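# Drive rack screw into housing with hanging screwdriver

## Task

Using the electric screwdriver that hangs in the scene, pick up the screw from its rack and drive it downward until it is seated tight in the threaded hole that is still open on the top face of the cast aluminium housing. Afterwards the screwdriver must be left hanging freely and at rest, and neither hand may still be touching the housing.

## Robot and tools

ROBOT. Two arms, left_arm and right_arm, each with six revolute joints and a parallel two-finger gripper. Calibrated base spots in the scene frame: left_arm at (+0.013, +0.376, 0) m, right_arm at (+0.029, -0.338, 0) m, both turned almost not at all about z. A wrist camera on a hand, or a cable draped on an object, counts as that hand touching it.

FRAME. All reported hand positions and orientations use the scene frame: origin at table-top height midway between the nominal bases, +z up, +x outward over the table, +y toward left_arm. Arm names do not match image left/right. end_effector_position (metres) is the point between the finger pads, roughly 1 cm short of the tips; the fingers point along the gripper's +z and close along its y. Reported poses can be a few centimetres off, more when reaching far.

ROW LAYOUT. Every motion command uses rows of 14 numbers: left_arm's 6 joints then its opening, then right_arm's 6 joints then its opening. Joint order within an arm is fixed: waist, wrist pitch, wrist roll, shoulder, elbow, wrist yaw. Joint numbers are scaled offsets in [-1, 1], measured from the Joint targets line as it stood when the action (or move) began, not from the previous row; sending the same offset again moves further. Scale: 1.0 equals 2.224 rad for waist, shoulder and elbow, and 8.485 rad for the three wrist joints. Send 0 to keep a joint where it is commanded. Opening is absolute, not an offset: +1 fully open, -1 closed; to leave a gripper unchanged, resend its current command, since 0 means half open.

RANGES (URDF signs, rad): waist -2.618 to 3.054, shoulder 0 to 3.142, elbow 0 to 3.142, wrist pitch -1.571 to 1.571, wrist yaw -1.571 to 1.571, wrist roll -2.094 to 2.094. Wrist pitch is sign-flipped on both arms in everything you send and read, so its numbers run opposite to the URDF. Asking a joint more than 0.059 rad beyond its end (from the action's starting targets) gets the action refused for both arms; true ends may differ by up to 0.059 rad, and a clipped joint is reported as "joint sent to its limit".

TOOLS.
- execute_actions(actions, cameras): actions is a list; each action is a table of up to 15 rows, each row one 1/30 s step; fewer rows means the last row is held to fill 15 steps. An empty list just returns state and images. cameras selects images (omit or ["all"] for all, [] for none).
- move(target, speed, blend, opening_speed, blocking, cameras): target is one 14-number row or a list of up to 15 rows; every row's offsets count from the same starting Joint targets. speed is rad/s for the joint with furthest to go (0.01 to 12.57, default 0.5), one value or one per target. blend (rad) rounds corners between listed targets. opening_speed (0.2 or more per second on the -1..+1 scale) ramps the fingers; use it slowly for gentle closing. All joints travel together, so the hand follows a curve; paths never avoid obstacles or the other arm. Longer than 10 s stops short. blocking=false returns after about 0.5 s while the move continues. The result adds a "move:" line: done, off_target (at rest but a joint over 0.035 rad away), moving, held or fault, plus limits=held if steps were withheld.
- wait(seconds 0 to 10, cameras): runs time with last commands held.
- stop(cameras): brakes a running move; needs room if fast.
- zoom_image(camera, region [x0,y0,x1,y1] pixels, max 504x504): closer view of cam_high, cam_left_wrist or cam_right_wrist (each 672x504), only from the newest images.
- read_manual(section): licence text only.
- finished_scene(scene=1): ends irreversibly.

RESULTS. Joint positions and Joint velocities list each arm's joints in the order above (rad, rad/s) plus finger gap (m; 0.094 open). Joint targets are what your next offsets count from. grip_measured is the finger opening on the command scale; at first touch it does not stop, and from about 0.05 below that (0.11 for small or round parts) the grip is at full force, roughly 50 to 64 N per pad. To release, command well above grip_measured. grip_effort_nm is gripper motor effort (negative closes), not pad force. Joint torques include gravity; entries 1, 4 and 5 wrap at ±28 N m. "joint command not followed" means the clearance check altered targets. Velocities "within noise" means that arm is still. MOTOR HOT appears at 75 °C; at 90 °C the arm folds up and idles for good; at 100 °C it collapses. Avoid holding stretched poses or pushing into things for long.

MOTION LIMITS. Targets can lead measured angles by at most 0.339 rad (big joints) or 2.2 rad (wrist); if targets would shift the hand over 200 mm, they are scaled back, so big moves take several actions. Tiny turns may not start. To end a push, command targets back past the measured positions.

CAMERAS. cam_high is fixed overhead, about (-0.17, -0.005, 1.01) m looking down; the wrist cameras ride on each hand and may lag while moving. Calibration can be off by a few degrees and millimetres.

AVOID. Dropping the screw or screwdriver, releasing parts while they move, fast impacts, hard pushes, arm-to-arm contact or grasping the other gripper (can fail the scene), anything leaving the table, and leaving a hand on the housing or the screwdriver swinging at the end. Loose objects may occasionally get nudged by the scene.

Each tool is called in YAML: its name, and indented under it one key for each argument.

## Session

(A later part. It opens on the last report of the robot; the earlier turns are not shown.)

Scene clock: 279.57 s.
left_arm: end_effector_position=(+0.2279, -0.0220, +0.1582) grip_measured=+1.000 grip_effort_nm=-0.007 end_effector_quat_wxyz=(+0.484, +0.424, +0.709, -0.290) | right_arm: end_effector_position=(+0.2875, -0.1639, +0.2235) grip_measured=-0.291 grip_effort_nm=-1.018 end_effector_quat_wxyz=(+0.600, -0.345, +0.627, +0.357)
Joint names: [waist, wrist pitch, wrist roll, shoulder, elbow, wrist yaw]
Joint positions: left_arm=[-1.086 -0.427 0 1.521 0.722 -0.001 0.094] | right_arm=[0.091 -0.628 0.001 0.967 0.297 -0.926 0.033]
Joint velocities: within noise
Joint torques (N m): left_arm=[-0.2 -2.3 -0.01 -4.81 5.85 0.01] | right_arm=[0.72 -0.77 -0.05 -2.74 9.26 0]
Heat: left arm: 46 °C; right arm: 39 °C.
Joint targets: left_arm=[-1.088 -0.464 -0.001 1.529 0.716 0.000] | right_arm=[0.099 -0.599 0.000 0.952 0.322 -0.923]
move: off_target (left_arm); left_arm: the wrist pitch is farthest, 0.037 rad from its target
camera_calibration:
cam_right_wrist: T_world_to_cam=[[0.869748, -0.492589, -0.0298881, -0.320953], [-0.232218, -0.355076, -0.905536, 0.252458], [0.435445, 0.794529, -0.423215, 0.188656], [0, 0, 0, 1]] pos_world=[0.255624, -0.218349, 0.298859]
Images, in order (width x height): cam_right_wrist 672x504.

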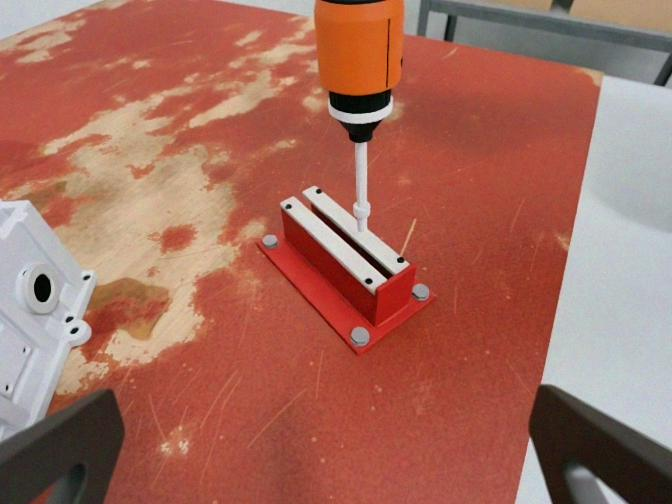

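move:
  target:
    - [0.1758,0.1064,0,-0.0567,0.232,0,1,0,0.0427,0,-0.0414,0.1353,0,-0.45]
    - [0.1758,0.1064,0,-0.0567,0.232,0,1,0.1691,0.017,0,0.3835,0.4667,0.045,-0.45]
  speed: 0.4
  cameras: ["cam_right_wrist","cam_high"]

zoom_image:
  camera: "cam_high"
  region: [290, 90, 410, 220]

Scene clock: 309.03 s.
left_arm: end_effector_position=(+0.3443, +0.1029, +0.2249) grip_measured=+1.000 grip_effort_nm=-0.007 end_effector_quat_wxyz=(+0.405, +0.306, +0.849, -0.147) | right_arm: end_effector_position=(+0.4639, +0.0016, +0.3258) grip_measured=-0.291 grip_effort_nm=-1.018 end_effector_quat_wxyz=(+0.617, -0.351, +0.611, +0.351)
Joint names: [waist, wrist pitch, wrist roll, shoulder, elbow, wrist yaw]
Joint positions: left_arm=[-0.699 0.443 0 1.433 1.196 0.001 0.094] | right_arm=[0.469 -0.462 0.001 1.779 1.327 -0.547 0.033]
Joint velocities: within noise
Joint torques (N m): left_arm=[0.16 -1.68 -0.01 -7.69 9.8 0] | right_arm=[0.55 -1.07 -0.02 -7.88 10.48 0.08]
Heat: left arm: 45 °C; right arm: 43 °C.
Joint targets: left_arm=[-0.697 0.439 -0.001 1.403 1.232 0.000] | right_arm=[0.475 -0.455 0.000 1.805 1.360 -0.541]
move: off_target (left_arm); left_arm: the elbow is farthest, 0.036 rad from its target
camera_calibration:
cam_right_wrist: T_world_to_cam=[[0.869675, -0.493548, 0.00864847, -0.402388], [-0.187514, -0.346522, -0.919109, 0.428388], [0.456622, 0.797705, -0.393908, 0.00425447], [0, 0, 0, 1]] pos_world=[0.428333, -0.053546, 0.398891]
Images, in order (width x height): cam_high 672x504, cam_right_wrist 672x504.

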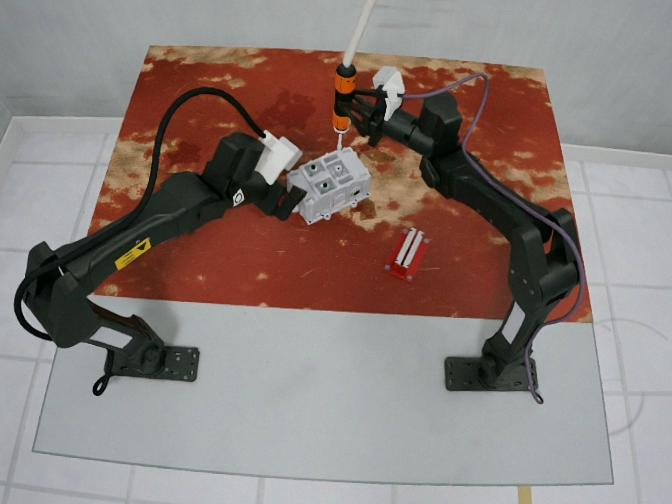

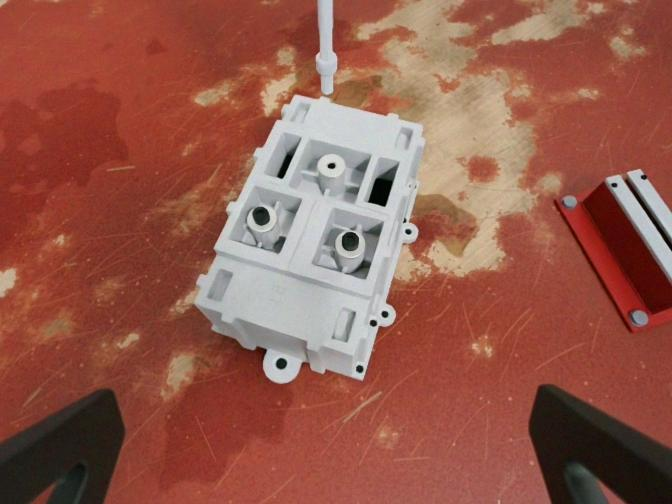

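Scaled by 3.877 from the camera's 672x504 image, which has a finer 960x720 frame.

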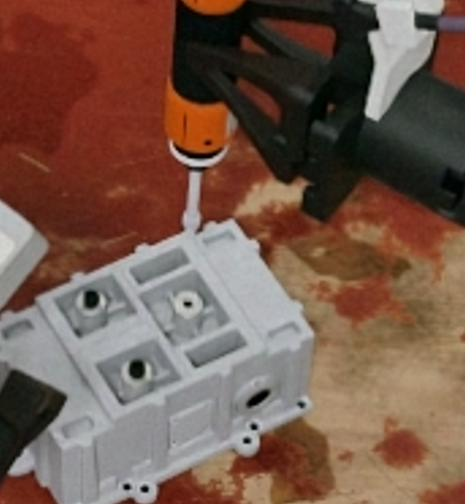

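move:
  target: [0,0,0,0,0,0,1,0.0011,-0.0219,0,0.0202,-0.0643,0.0003,-0.45]
  speed: 0.15
  cameras: ["cam_right_wrist","cam_high"]

zoom_image:
  camera: "cam_high"
  region: [310, 110, 370, 190]

zoom_image:
  camera: "cam_right_wrist"
  region: [280, 60, 400, 200]

Scene clock: 332.73 s.
left_arm: end_effector_position=(+0.3442, +0.1030, +0.2248) grip_measured=+1.000 grip_effort_nm=-0.007 end_effector_quat_wxyz=(+0.405, +0.306, +0.849, -0.147) | right_arm: end_effector_position=(+0.4651, +0.0021, +0.3061) grip_measured=-0.291 grip_effort_nm=-1.018 end_effector_quat_wxyz=(+0.638, -0.351, +0.589, +0.350)
Joint names: [waist, wrist pitch, wrist roll, shoulder, elbow, wrist yaw]
Joint positions: left_arm=[-0.699 0.444 0 1.433 1.196 0.001 0.094] | right_arm=[0.469 -0.648 0.001 1.82 1.241 -0.546 0.033]
Joint velocities: within noise
Joint torques (N m): left_arm=[0.18 -1.68 -0.02 -7.75 9.78 -0.01] | right_arm=[0.83 -1.07 -0.04 -7.82 5.9 0.07]
Heat: left arm: 46 °C; right arm: 45 °C.
Joint targets: left_arm=[-0.697 0.439 -0.001 1.403 1.232 0.000] | right_arm=[0.477 -0.641 0.000 1.851 1.217 -0.539]
move: off_target (left_arm); left_arm: the elbow is farthest, 0.036 rad from its target
camera_calibration:
cam_right_wrist: T_world_to_cam=[[0.867986, -0.494915, 0.0407331, -0.411999], [-0.138437, -0.319933, -0.937272, 0.393478], [0.476902, 0.8079, -0.346212, -0.0284442], [0, 0, 0, 1]] pos_world=[0.425646, -0.0550381, 0.37573]
Images, in order (width x height): cam_high 672x504, cam_right_wrist 672x504.

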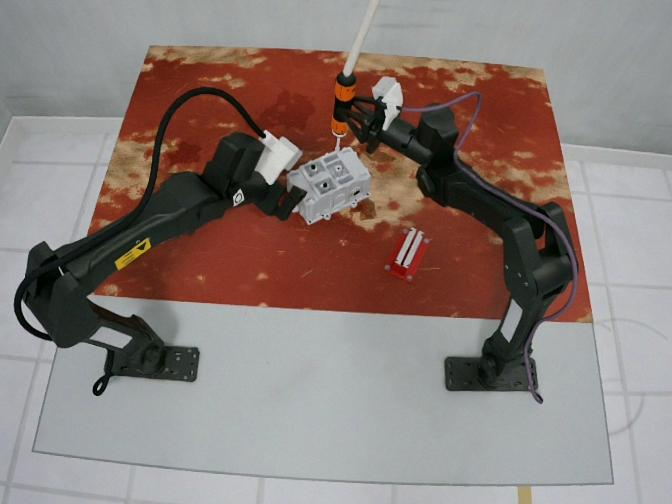

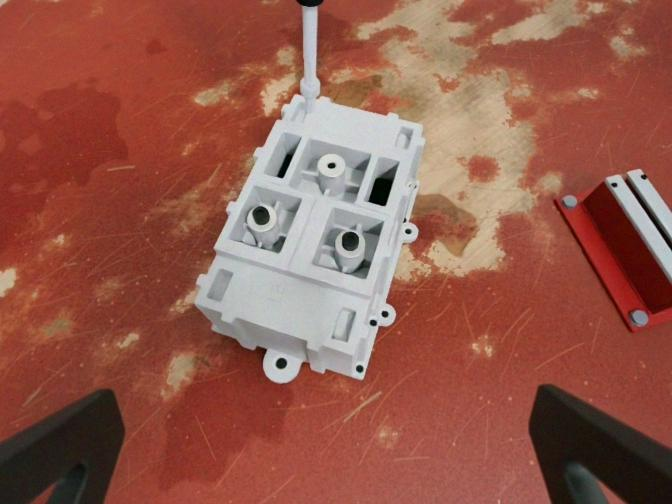

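Scaled by 6.300 from the camera's 672x504 image, which has a finer 960x720 frame.

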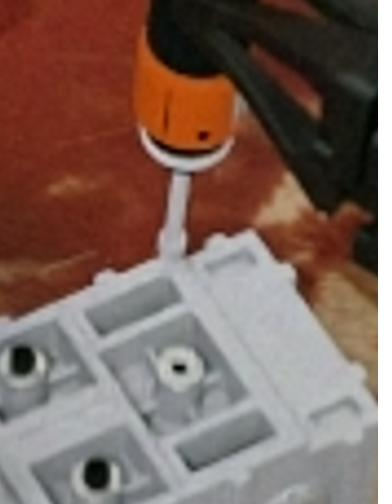

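Scaled by 3.600 from the camera's 672x504 image, which has a finer 960x720 frame.

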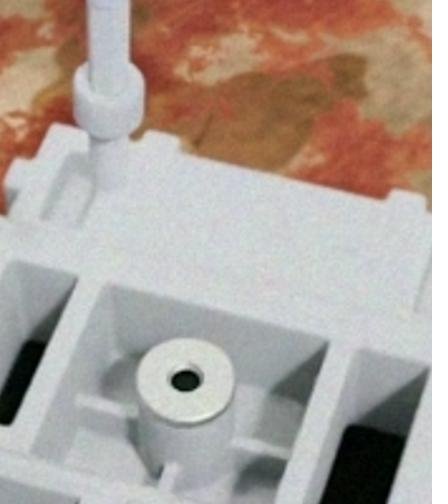

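move:
  target: [0,0,0,0,0,0,1,0.001,0.0005,0,0.0018,-0.0256,0,-0.45]
  speed: 0.15
  cameras: ["cam_right_wrist","cam_high"]

zoom_image:
  camera: "cam_high"
  region: [310, 110, 370, 190]

zoom_image:
  camera: "cam_right_wrist"
  region: [280, 60, 400, 200]

Scene clock: 342.43 s.
left_arm: end_effector_position=(+0.3442, +0.1030, +0.2248) grip_measured=+1.000 grip_effort_nm=-0.007 end_effector_quat_wxyz=(+0.405, +0.306, +0.849, -0.147) | right_arm: end_effector_position=(+0.4611, -0.0001, +0.2814) grip_measured=-0.291 grip_effort_nm=-1.013 end_effector_quat_wxyz=(+0.620, -0.351, +0.608, +0.351)
Joint names: [waist, wrist pitch, wrist roll, shoulder, elbow, wrist yaw]
Joint positions: left_arm=[-0.699 0.444 0 1.433 1.196 0.001 0.094] | right_arm=[0.469 -0.654 0.001 1.82 1.184 -0.546 0.033]
Joint velocities: within noise
Joint torques (N m): left_arm=[0.18 -1.69 -0.01 -7.71 9.81 0] | right_arm=[0.83 -1.01 -0.05 -7.16 5.89 0.08]
Heat: left arm: 46 °C; right arm: 42 °C.
Joint targets: left_arm=[-0.697 0.439 -0.001 1.403 1.232 0.000] | right_arm=[0.479 -0.637 0.000 1.855 1.161 -0.539]
move: off_target (left_arm); left_arm: the elbow is farthest, 0.036 rad from its target
camera_calibration:
cam_right_wrist: T_world_to_cam=[[0.869029, -0.494577, 0.0135117, -0.401448], [-0.180454, -0.342271, -0.92211, 0.384063], [0.460679, 0.798902, -0.386692, -0.0144568], [0, 0, 0, 1]] pos_world=[0.424836, -0.0555434, 0.353982]
Images, in order (width x height): cam_high 672x504, cam_right_wrist 672x504.

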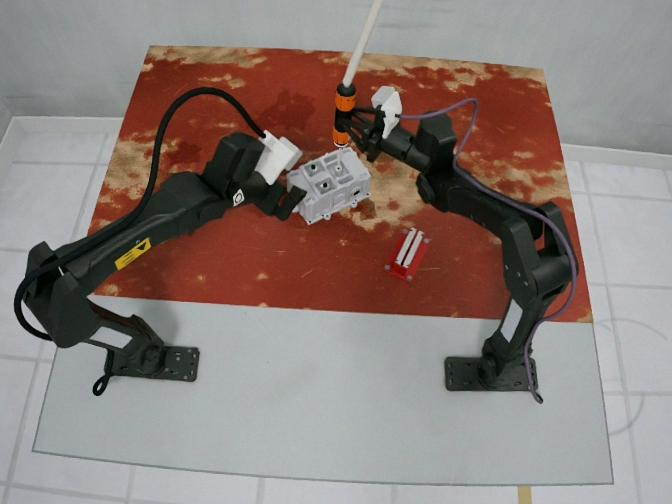

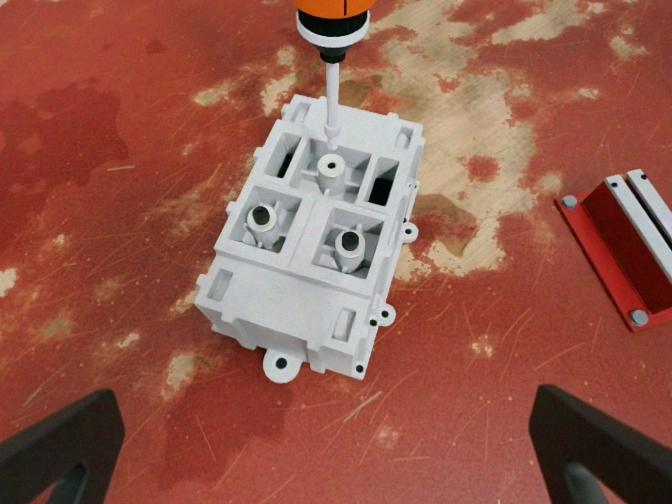

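Scaled by 6.300 from the camera's 672x504 image, which has a finer 960x720 frame.

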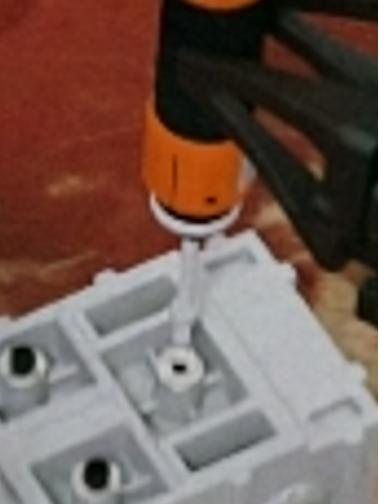

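Scaled by 3.600 from the camera's 672x504 image, which has a finer 960x720 frame.

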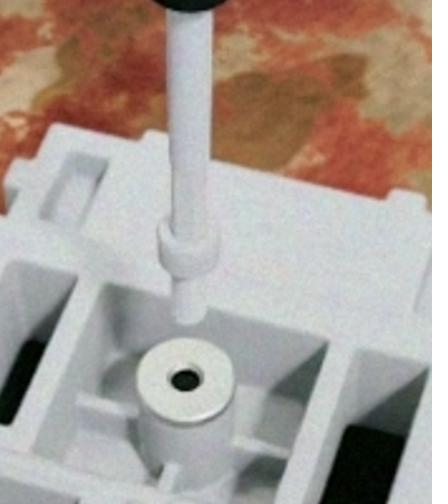

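move:
  target: [0,0,0,0,0,0,1,0,-0.0049,0,0.0128,-0.0103,0,-0.45]
  speed: 0.1
  cameras: ["cam_right_wrist","cam_high"]

zoom_image:
  camera: "cam_high"
  region: [310, 110, 370, 190]

zoom_image:
  camera: "cam_right_wrist"
  region: [280, 60, 400, 200]

Scene clock: 365.63 s.
left_arm: end_effector_position=(+0.3442, +0.1030, +0.2248) grip_measured=+1.000 grip_effort_nm=-0.012 end_effector_quat_wxyz=(+0.405, +0.306, +0.849, -0.147) | right_arm: end_effector_position=(+0.4633, +0.0010, +0.2636) grip_measured=-0.291 grip_effort_nm=-1.013 end_effector_quat_wxyz=(+0.615, -0.350, +0.613, +0.351)
Joint names: [waist, wrist pitch, wrist roll, shoulder, elbow, wrist yaw]
Joint positions: left_arm=[-0.699 0.444 0 1.433 1.196 0.001 0.094] | right_arm=[0.469 -0.691 0.001 1.851 1.162 -0.545 0.033]
Joint velocities: within noise
Joint torques (N m): left_arm=[0.16 -1.69 -0.01 -7.69 9.8 0] | right_arm=[0.9 -1.06 -0.03 -7.58 5.71 0.07]
Heat: left arm: 47 °C; right arm: 40 °C.
Joint targets: left_arm=[-0.697 0.439 -0.001 1.403 1.232 0.000] | right_arm=[0.479 -0.678 0.000 1.883 1.138 -0.539]
move: off_target (left_arm); left_arm: the elbow is farthest, 0.036 rad from its target
camera_calibration:
cam_right_wrist: T_world_to_cam=[[0.869001, -0.494784, 0.00512499, -0.40033], [-0.193313, -0.349018, -0.91696, 0.373057], [0.455486, 0.795849, -0.398945, -0.017627], [0, 0, 0, 1]] pos_world=[0.428033, -0.0538445, 0.337098]
Images, in order (width x height): cam_high 672x504, cam_right_wrist 672x504.

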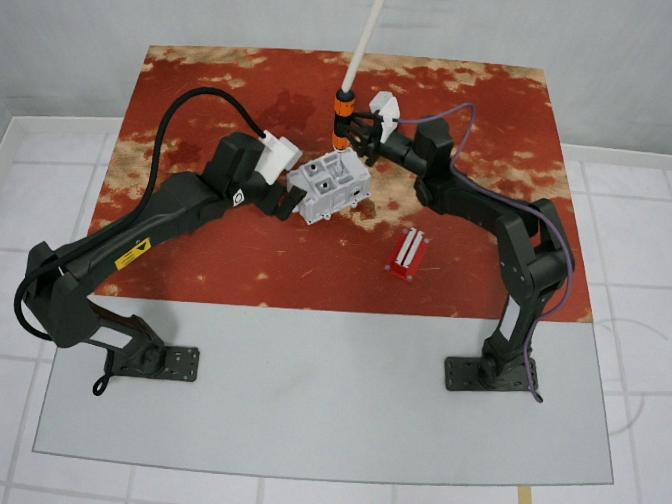

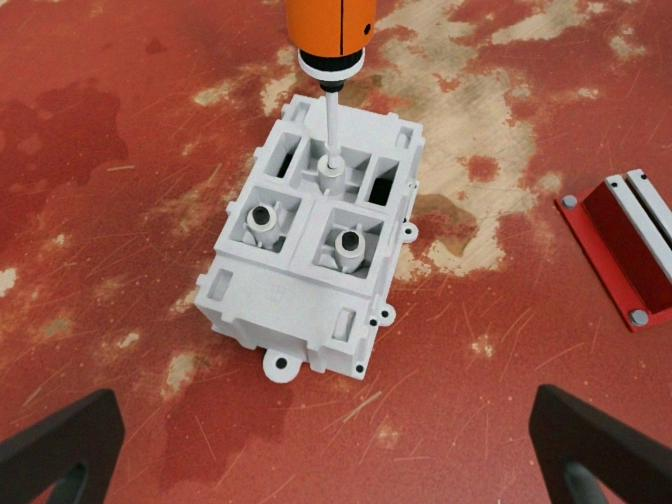

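Scaled by 6.300 from the camera's 672x504 image, which has a finer 960x720 frame.

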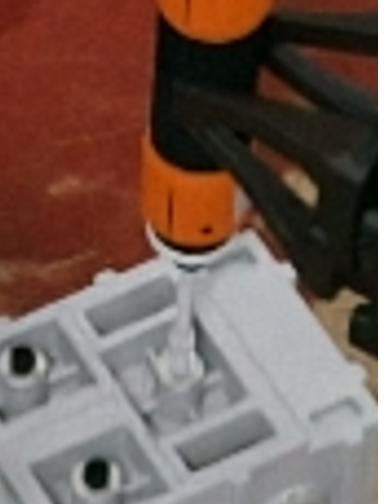

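Scaled by 3.600 from the camera's 672x504 image, which has a finer 960x720 frame.

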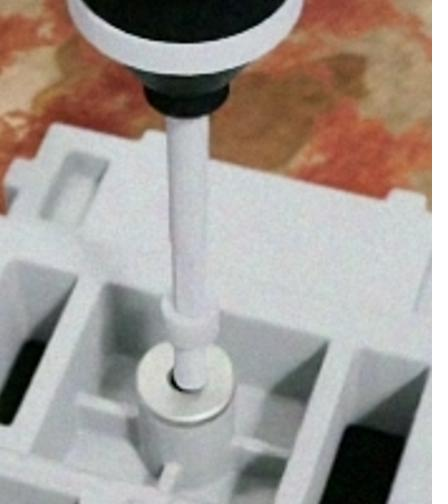

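move:
  target: [0,0,0,0,0,0,1,-0.0015,-0.0018,0,0.0032,0,0,-0.45]
  speed: 0.05
  cameras: ["cam_right_wrist","cam_high"]

zoom_image:
  camera: "cam_high"
  region: [310, 110, 370, 190]

zoom_image:
  camera: "cam_right_wrist"
  region: [300, 120, 370, 200]

Scene clock: 385.57 s.
left_arm: end_effector_position=(+0.3442, +0.1030, +0.2248) grip_measured=+1.000 grip_effort_nm=-0.007 end_effector_quat_wxyz=(+0.405, +0.306, +0.849, -0.147) | right_arm: end_effector_position=(+0.4639, +0.0013, +0.2640) grip_measured=-0.291 grip_effort_nm=-1.018 end_effector_quat_wxyz=(+0.618, -0.350, +0.610, +0.351)
Joint names: [waist, wrist pitch, wrist roll, shoulder, elbow, wrist yaw]
Joint positions: left_arm=[-0.699 0.444 0 1.433 1.196 0.001 0.094] | right_arm=[0.469 -0.706 0.001 1.856 1.162 -0.545 0.033]
Joint velocities: within noise
Joint torques (N m): left_arm=[0.2 -1.68 -0.02 -7.71 9.8 -0.01] | right_arm=[0.61 -1.03 -0.01 -7.58 5.67 0.04]
Heat: left arm: 47 °C; right arm: 40 °C.
Joint targets: left_arm=[-0.697 0.439 -0.001 1.403 1.232 0.000] | right_arm=[0.476 -0.693 0.000 1.890 1.138 -0.539]
move: off_target (left_arm); left_arm: the elbow is farthest, 0.036 rad from its target
camera_calibration:
cam_right_wrist: T_world_to_cam=[[0.868921, -0.494849, 0.0100606, -0.401963], [-0.185867, -0.345073, -0.919988, 0.371003], [0.458727, 0.797527, -0.391817, -0.0213713], [0, 0, 0, 1]] pos_world=[0.428034, -0.0538436, 0.336989]
Images, in order (width x height): cam_high 672x504, cam_right_wrist 672x504.

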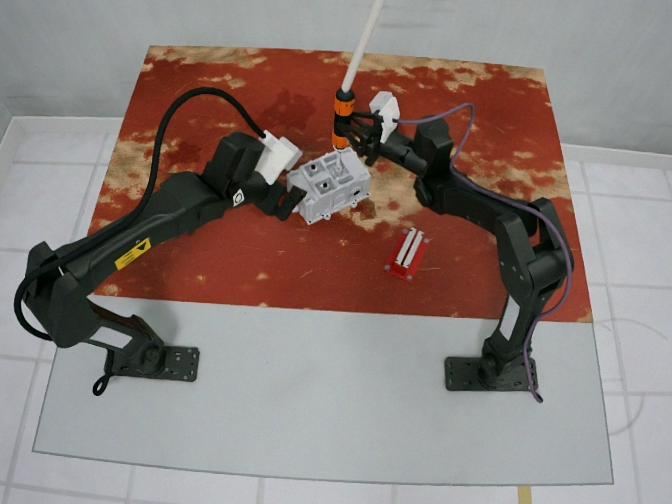

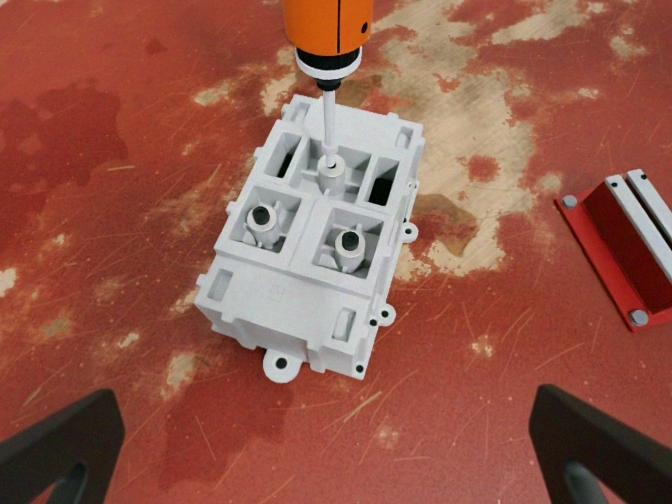

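Scaled by 6.300 from the camera's 672x504 image, which has a finer 960x720 frame.

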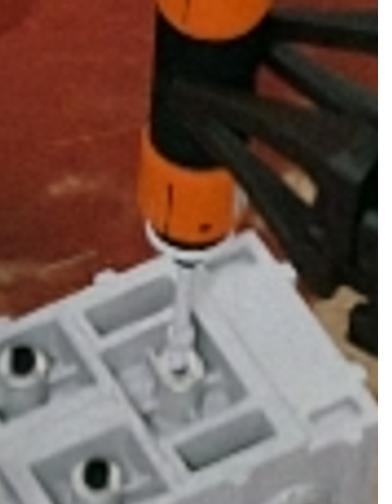

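Scaled by 6.300 from the camera's 672x504 image, which has a finer 960x720 frame.

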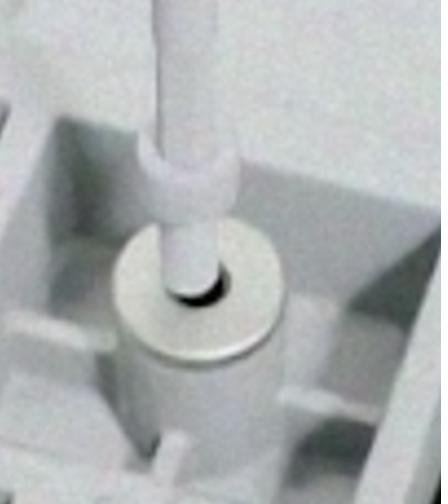

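move:
  target: [0,0,0,0,0,0,1,-0.0067,0,0,0,0,0,-0.45]
  speed: 0.05
  cameras: ["cam_right_wrist","cam_high"]

zoom_image:
  camera: "cam_right_wrist"
  region: [300, 120, 370, 200]

Scene clock: 400.17 s.
left_arm: end_effector_position=(+0.3442, +0.1030, +0.2248) grip_measured=+1.000 grip_effort_nm=-0.007 end_effector_quat_wxyz=(+0.405, +0.306, +0.849, -0.147) | right_arm: end_effector_position=(+0.4657, -0.0010, +0.2643) grip_measured=-0.291 grip_effort_nm=-1.018 end_effector_quat_wxyz=(+0.620, -0.349, +0.611, +0.349)
Joint names: [waist, wrist pitch, wrist roll, shoulder, elbow, wrist yaw]
Joint positions: left_arm=[-0.699 0.444 0 1.433 1.196 0.001 0.094] | right_arm=[0.463 -0.707 0.001 1.856 1.162 -0.545 0.033]
Joint velocities: within noise
Joint torques (N m): left_arm=[0.18 -1.68 -0.01 -7.71 9.81 0] | right_arm=[-0.24 -1.05 -0.05 -7.57 5.45 0.1]
Heat: left arm: 48 °C; right arm: 40 °C.
Joint targets: left_arm=[-0.697 0.439 -0.001 1.403 1.232 0.000] | right_arm=[0.461 -0.694 0.000 1.890 1.138 -0.539]
move: off_target (left_arm); left_arm: the elbow is farthest, 0.036 rad from its target
camera_calibration:
cam_right_wrist: T_world_to_cam=[[0.866223, -0.499545, 0.0106022, -0.403643], [-0.186837, -0.343515, -0.920375, 0.371344], [0.46341, 0.795269, -0.390894, -0.0226841], [0, 0, 0, 1]] pos_world=[0.429538, -0.0560355, 0.337188]
Images, in order (width x height): cam_high 672x504, cam_right_wrist 672x504.

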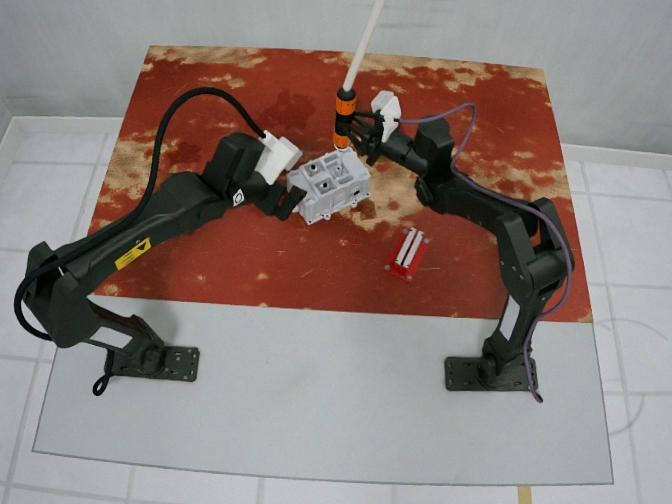

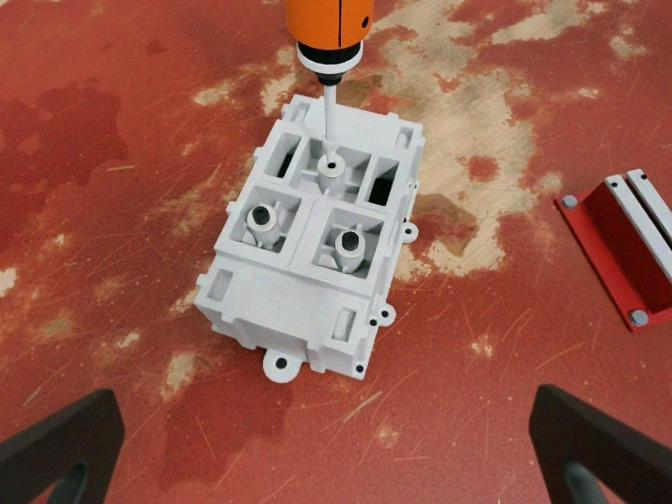

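Scaled by 6.300 from the camera's 672x504 image, which has a finer 960x720 frame.

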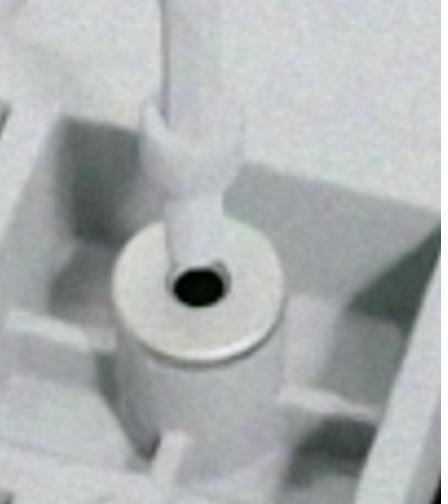

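zoom_image:
  camera: "cam_high"
  region: [320, 145, 355, 180]

Scaled by 14.400 from the camera's 672x504 image, which has a finer 960x720 frame.

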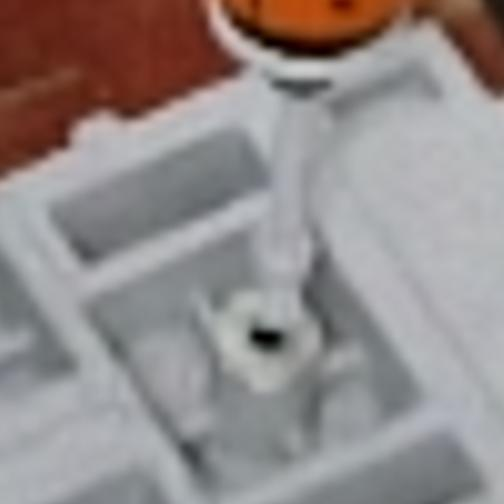

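move:
  target: [0,0,0,0,0,0,1,0.0065,0.001,0,0,0,0,-0.45]
  speed: 0.05
  cameras: ["cam_right_wrist","cam_high"]

zoom_image:
  camera: "cam_right_wrist"
  region: [300, 120, 370, 200]

zoom_image:
  camera: "cam_high"
  region: [320, 145, 355, 180]

Scene clock: 421.57 s.
left_arm: end_effector_position=(+0.3442, +0.1030, +0.2248) grip_measured=+1.000 grip_effort_nm=-0.007 end_effector_quat_wxyz=(+0.405, +0.306, +0.849, -0.147) | right_arm: end_effector_position=(+0.4646, +0.0005, +0.2643) grip_measured=-0.291 grip_effort_nm=-1.013 end_effector_quat_wxyz=(+0.619, -0.350, +0.610, +0.350)
Joint names: [waist, wrist pitch, wrist roll, shoulder, elbow, wrist yaw]
Joint positions: left_arm=[-0.699 0.444 0 1.433 1.196 0.001 0.094] | right_arm=[0.467 -0.707 0.001 1.856 1.162 -0.545 0.033]
Joint velocities: within noise
Joint torques (N m): left_arm=[0.18 -1.68 -0.02 -7.72 9.78 0] | right_arm=[0.83 -1 -0.04 -7.54 5.67 0.07]
Heat: left arm: 48 °C; right arm: 41 °C.
Joint targets: left_arm=[-0.697 0.439 -0.001 1.403 1.232 0.000] | right_arm=[0.476 -0.685 0.000 1.890 1.138 -0.539]
move: off_target (left_arm); left_arm: the elbow is farthest, 0.036 rad from its target
camera_calibration:
cam_right_wrist: T_world_to_cam=[[0.867949, -0.496539, 0.0106087, -0.402656], [-0.18566, -0.344196, -0.920358, 0.371088], [0.460646, 0.796855, -0.390932, -0.022045], [0, 0, 0, 1]] pos_world=[0.428536, -0.0546406, 0.337188]
Images, in order (width x height): cam_high 672x504, cam_right_wrist 672x504.

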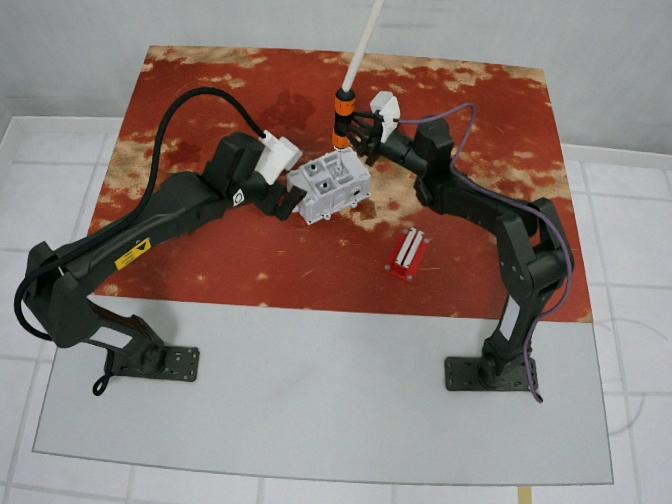

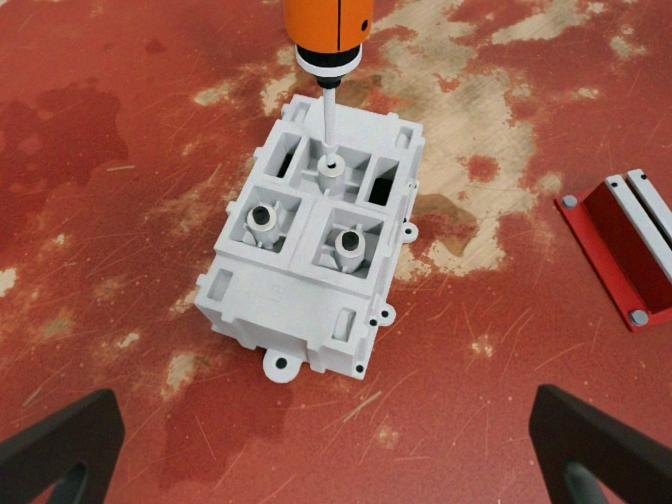

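Scaled by 6.300 from the camera's 672x504 image, which has a finer 960x720 frame.

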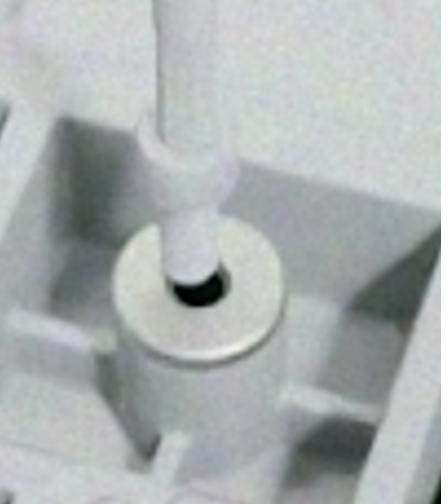

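Scaled by 14.400 from the camera's 672x504 image, which has a finer 960x720 frame.

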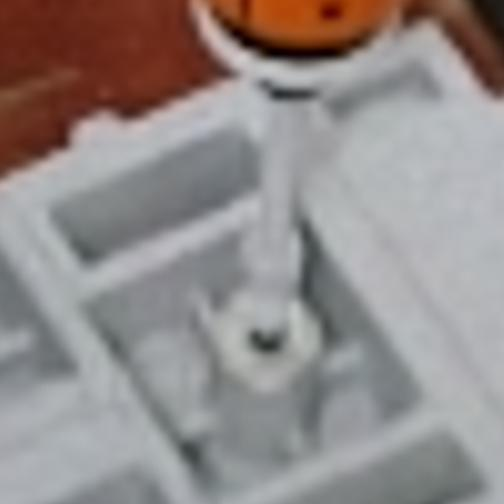

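move:
  target: [0,0,0,0,0,0,1,0.0022,0.0013,0,0,0,0,-0.45]
  speed: 0.05
  cameras: ["cam_right_wrist","cam_high"]

zoom_image:
  camera: "cam_right_wrist"
  region: [300, 120, 370, 200]

zoom_image:
  camera: "cam_high"
  region: [320, 145, 355, 180]

Scene clock: 436.17 s.
left_arm: end_effector_position=(+0.3442, +0.1030, +0.2248) grip_measured=+1.000 grip_effort_nm=-0.017 end_effector_quat_wxyz=(+0.405, +0.306, +0.849, -0.147) | right_arm: end_effector_position=(+0.4629, +0.0026, +0.2639) grip_measured=-0.291 grip_effort_nm=-1.018 end_effector_quat_wxyz=(+0.618, -0.351, +0.610, +0.351)
Joint names: [waist, wrist pitch, wrist roll, shoulder, elbow, wrist yaw]
Joint positions: left_arm=[-0.699 0.444 0 1.433 1.196 0.001 0.094] | right_arm=[0.472 -0.706 0.001 1.856 1.162 -0.545 0.033]
Joint velocities: within noise
Joint torques (N m): left_arm=[0.18 -1.69 -0.02 -7.71 9.78 0] | right_arm=[0.72 -0.91 -0.03 -7.61 5.68 0.06]
Heat: left arm: 48 °C; right arm: 41 °C.
Joint targets: left_arm=[-0.697 0.439 -0.001 1.403 1.232 0.000] | right_arm=[0.480 -0.674 0.000 1.890 1.138 -0.539]
move: off_target (left_arm); left_arm: the elbow is farthest, 0.036 rad from its target
camera_calibration:
cam_right_wrist: T_world_to_cam=[[0.870237, -0.492536, 0.00979237, -0.401025], [-0.185322, -0.345723, -0.919854, 0.370955], [0.456447, 0.798676, -0.392139, -0.0208142], [0, 0, 0, 1]] pos_world=[0.427233, -0.0526475, 0.336989]
Images, in order (width x height): cam_high 672x504, cam_right_wrist 672x504.

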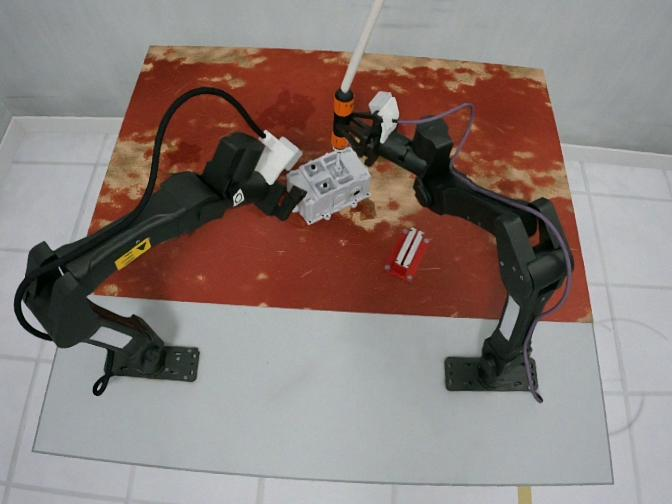

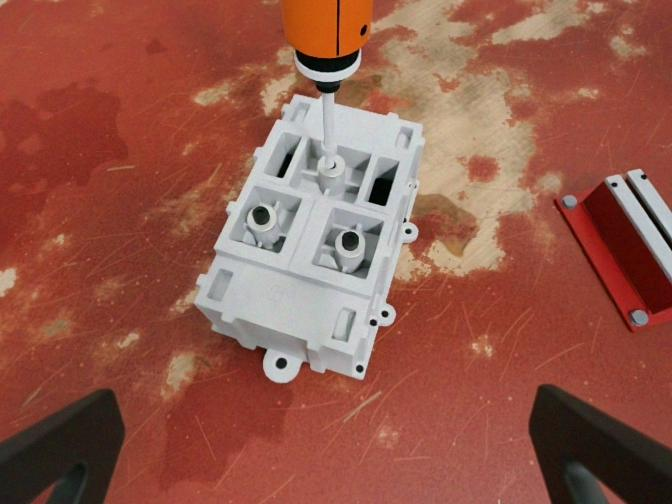

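Scaled by 6.300 from the camera's 672x504 image, which has a finer 960x720 frame.

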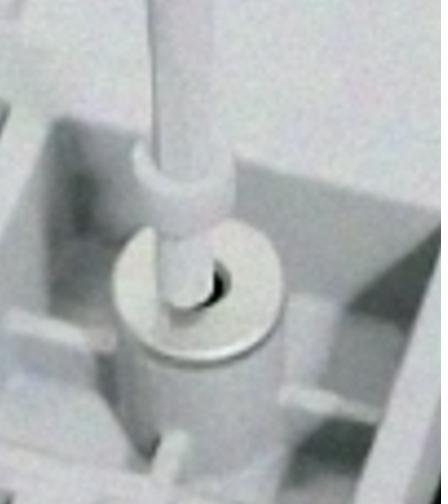

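Scaled by 14.400 from the camera's 672x504 image, which has a finer 960x720 frame.

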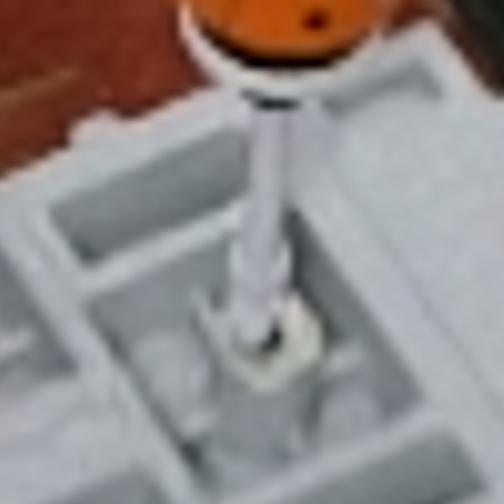

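move:
  target: [0,0,0,0,0,0,1,-0.0052,0.0013,0,0,0,0,-0.45]
  speed: 0.05
  cameras: ["cam_right_wrist","cam_high"]

zoom_image:
  camera: "cam_right_wrist"
  region: [300, 120, 370, 200]

zoom_image:
  camera: "cam_high"
  region: [320, 145, 355, 180]

Scene clock: 446.83 s.
left_arm: end_effector_position=(+0.3442, +0.1030, +0.2248) grip_measured=+1.000 grip_effort_nm=-0.017 end_effector_quat_wxyz=(+0.405, +0.306, +0.849, -0.147) | right_arm: end_effector_position=(+0.4630, +0.0026, +0.2623) grip_measured=-0.291 grip_effort_nm=-1.023 end_effector_quat_wxyz=(+0.615, -0.351, +0.612, +0.352)
Joint names: [waist, wrist pitch, wrist roll, shoulder, elbow, wrist yaw]
Joint positions: left_arm=[-0.699 0.444 0 1.433 1.196 0.001 0.094] | right_arm=[0.472 -0.698 0.001 1.856 1.162 -0.545 0.033]
Joint velocities: within noise
Joint torques (N m): left_arm=[0.17 -1.69 -0.02 -7.71 9.83 0] | right_arm=[-0.16 -0.83 -0.02 -7.54 5.63 0.06]
Heat: left arm: 48 °C; right arm: 41 °C.
Joint targets: left_arm=[-0.697 0.439 -0.001 1.403 1.232 0.000] | right_arm=[0.469 -0.663 0.000 1.890 1.138 -0.539]
move: off_target (left_arm); left_arm: the elbow is farthest, 0.036 rad from its target
camera_calibration:
cam_right_wrist: T_world_to_cam=[[0.87029, -0.492504, 0.00599673, -0.400046], [-0.191101, -0.348861, -0.917484, 0.371566], [0.453956, 0.79733, -0.397729, -0.0188767], [0, 0, 0, 1]] pos_world=[0.427732, -0.0523482, 0.335797]
Images, in order (width x height): cam_high 672x504, cam_right_wrist 672x504.

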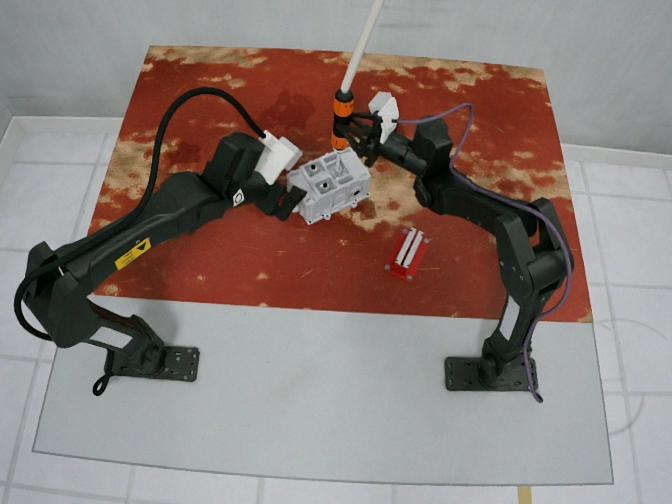

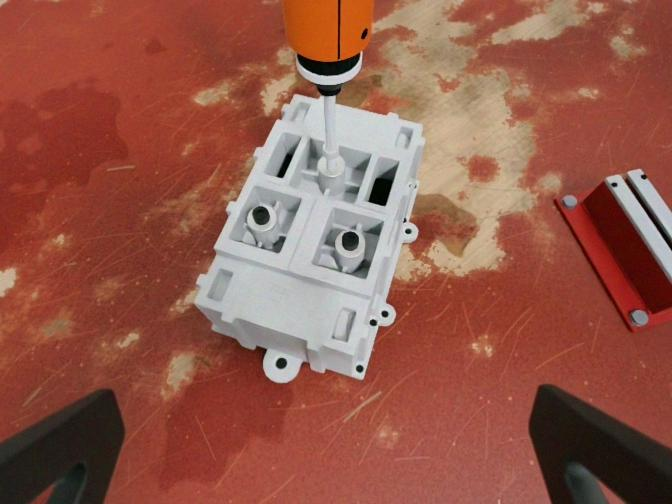

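Scaled by 6.300 from the camera's 672x504 image, which has a finer 960x720 frame.

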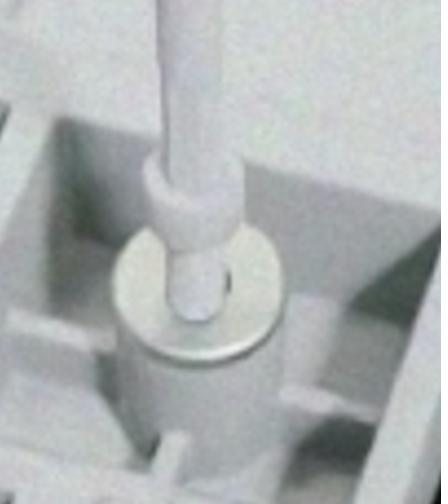

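Scaled by 14.400 from the camera's 672x504 image, which has a finer 960x720 frame.

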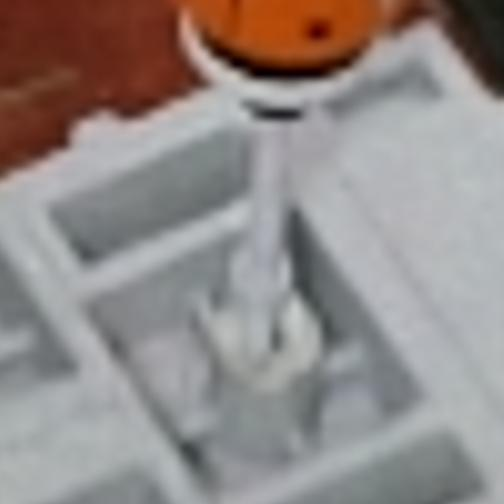

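move:
  target: [0,0,0,0,0,0,1,-0.0022,0,0,0,0,0,-0.45]
  speed: 0.05
  cameras: ["cam_right_wrist","cam_high"]

zoom_image:
  camera: "cam_right_wrist"
  region: [300, 120, 370, 200]

zoom_image:
  camera: "cam_high"
  region: [320, 145, 355, 180]

Scene clock: 458.97 s.
left_arm: end_effector_position=(+0.3442, +0.1030, +0.2248) grip_measured=+1.000 grip_effort_nm=-0.007 end_effector_quat_wxyz=(+0.405, +0.306, +0.849, -0.147) | right_arm: end_effector_position=(+0.4646, +0.0005, +0.2618) grip_measured=-0.291 grip_effort_nm=-1.018 end_effector_quat_wxyz=(+0.615, -0.350, +0.614, +0.350)
Joint names: [waist, wrist pitch, wrist roll, shoulder, elbow, wrist yaw]
Joint positions: left_arm=[-0.699 0.444 0 1.433 1.196 0.001 0.094] | right_arm=[0.467 -0.696 0.001 1.856 1.162 -0.545 0.033]
Joint velocities: within noise
Joint torques (N m): left_arm=[0.18 -1.69 -0.02 -7.72 9.77 0] | right_arm=[-0.25 -0.85 -0.06 -7.62 5.61 0.07]
Heat: left arm: 49 °C; right arm: 41 °C.
Joint targets: left_arm=[-0.697 0.439 -0.001 1.403 1.232 0.000] | right_arm=[0.464 -0.663 0.000 1.890 1.138 -0.539]
move: off_target (left_arm); left_arm: the elbow is farthest, 0.036 rad from its target
camera_calibration:
cam_right_wrist: T_world_to_cam=[[0.86785, -0.496803, 0.00477784, -0.401147], [-0.194696, -0.348925, -0.916703, 0.372125], [0.457088, 0.794631, -0.399541, -0.0191362], [0, 0, 0, 1]] pos_world=[0.429334, -0.0542412, 0.335399]
Images, in order (width x height): cam_high 672x504, cam_right_wrist 672x504.

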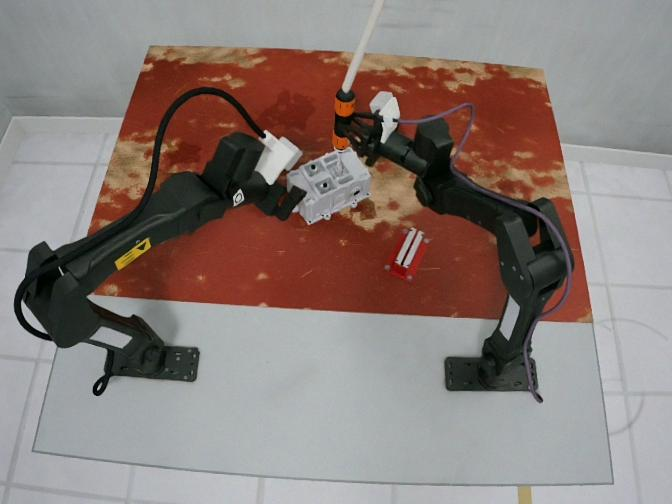

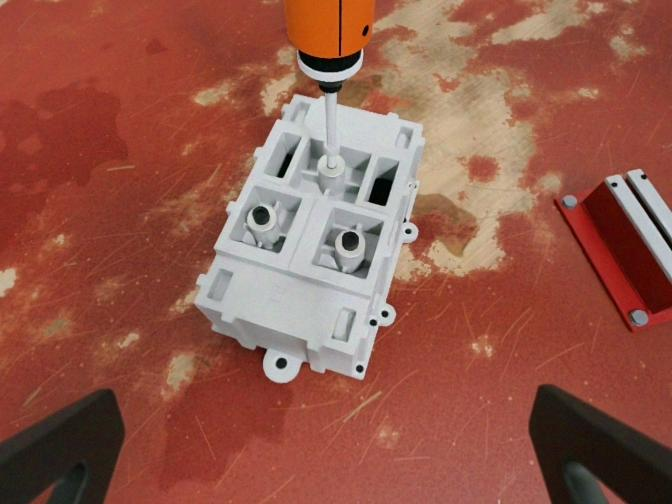

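Scaled by 6.300 from the camera's 672x504 image, which has a finer 960x720 frame.

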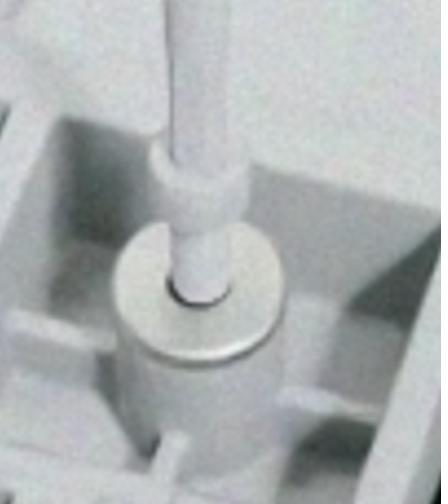

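Scaled by 14.400 from the camera's 672x504 image, which has a finer 960x720 frame.

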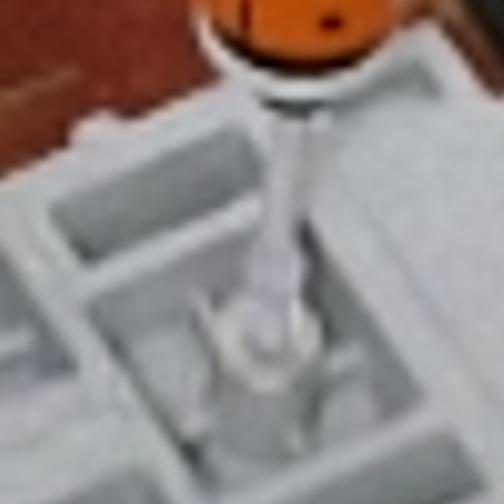

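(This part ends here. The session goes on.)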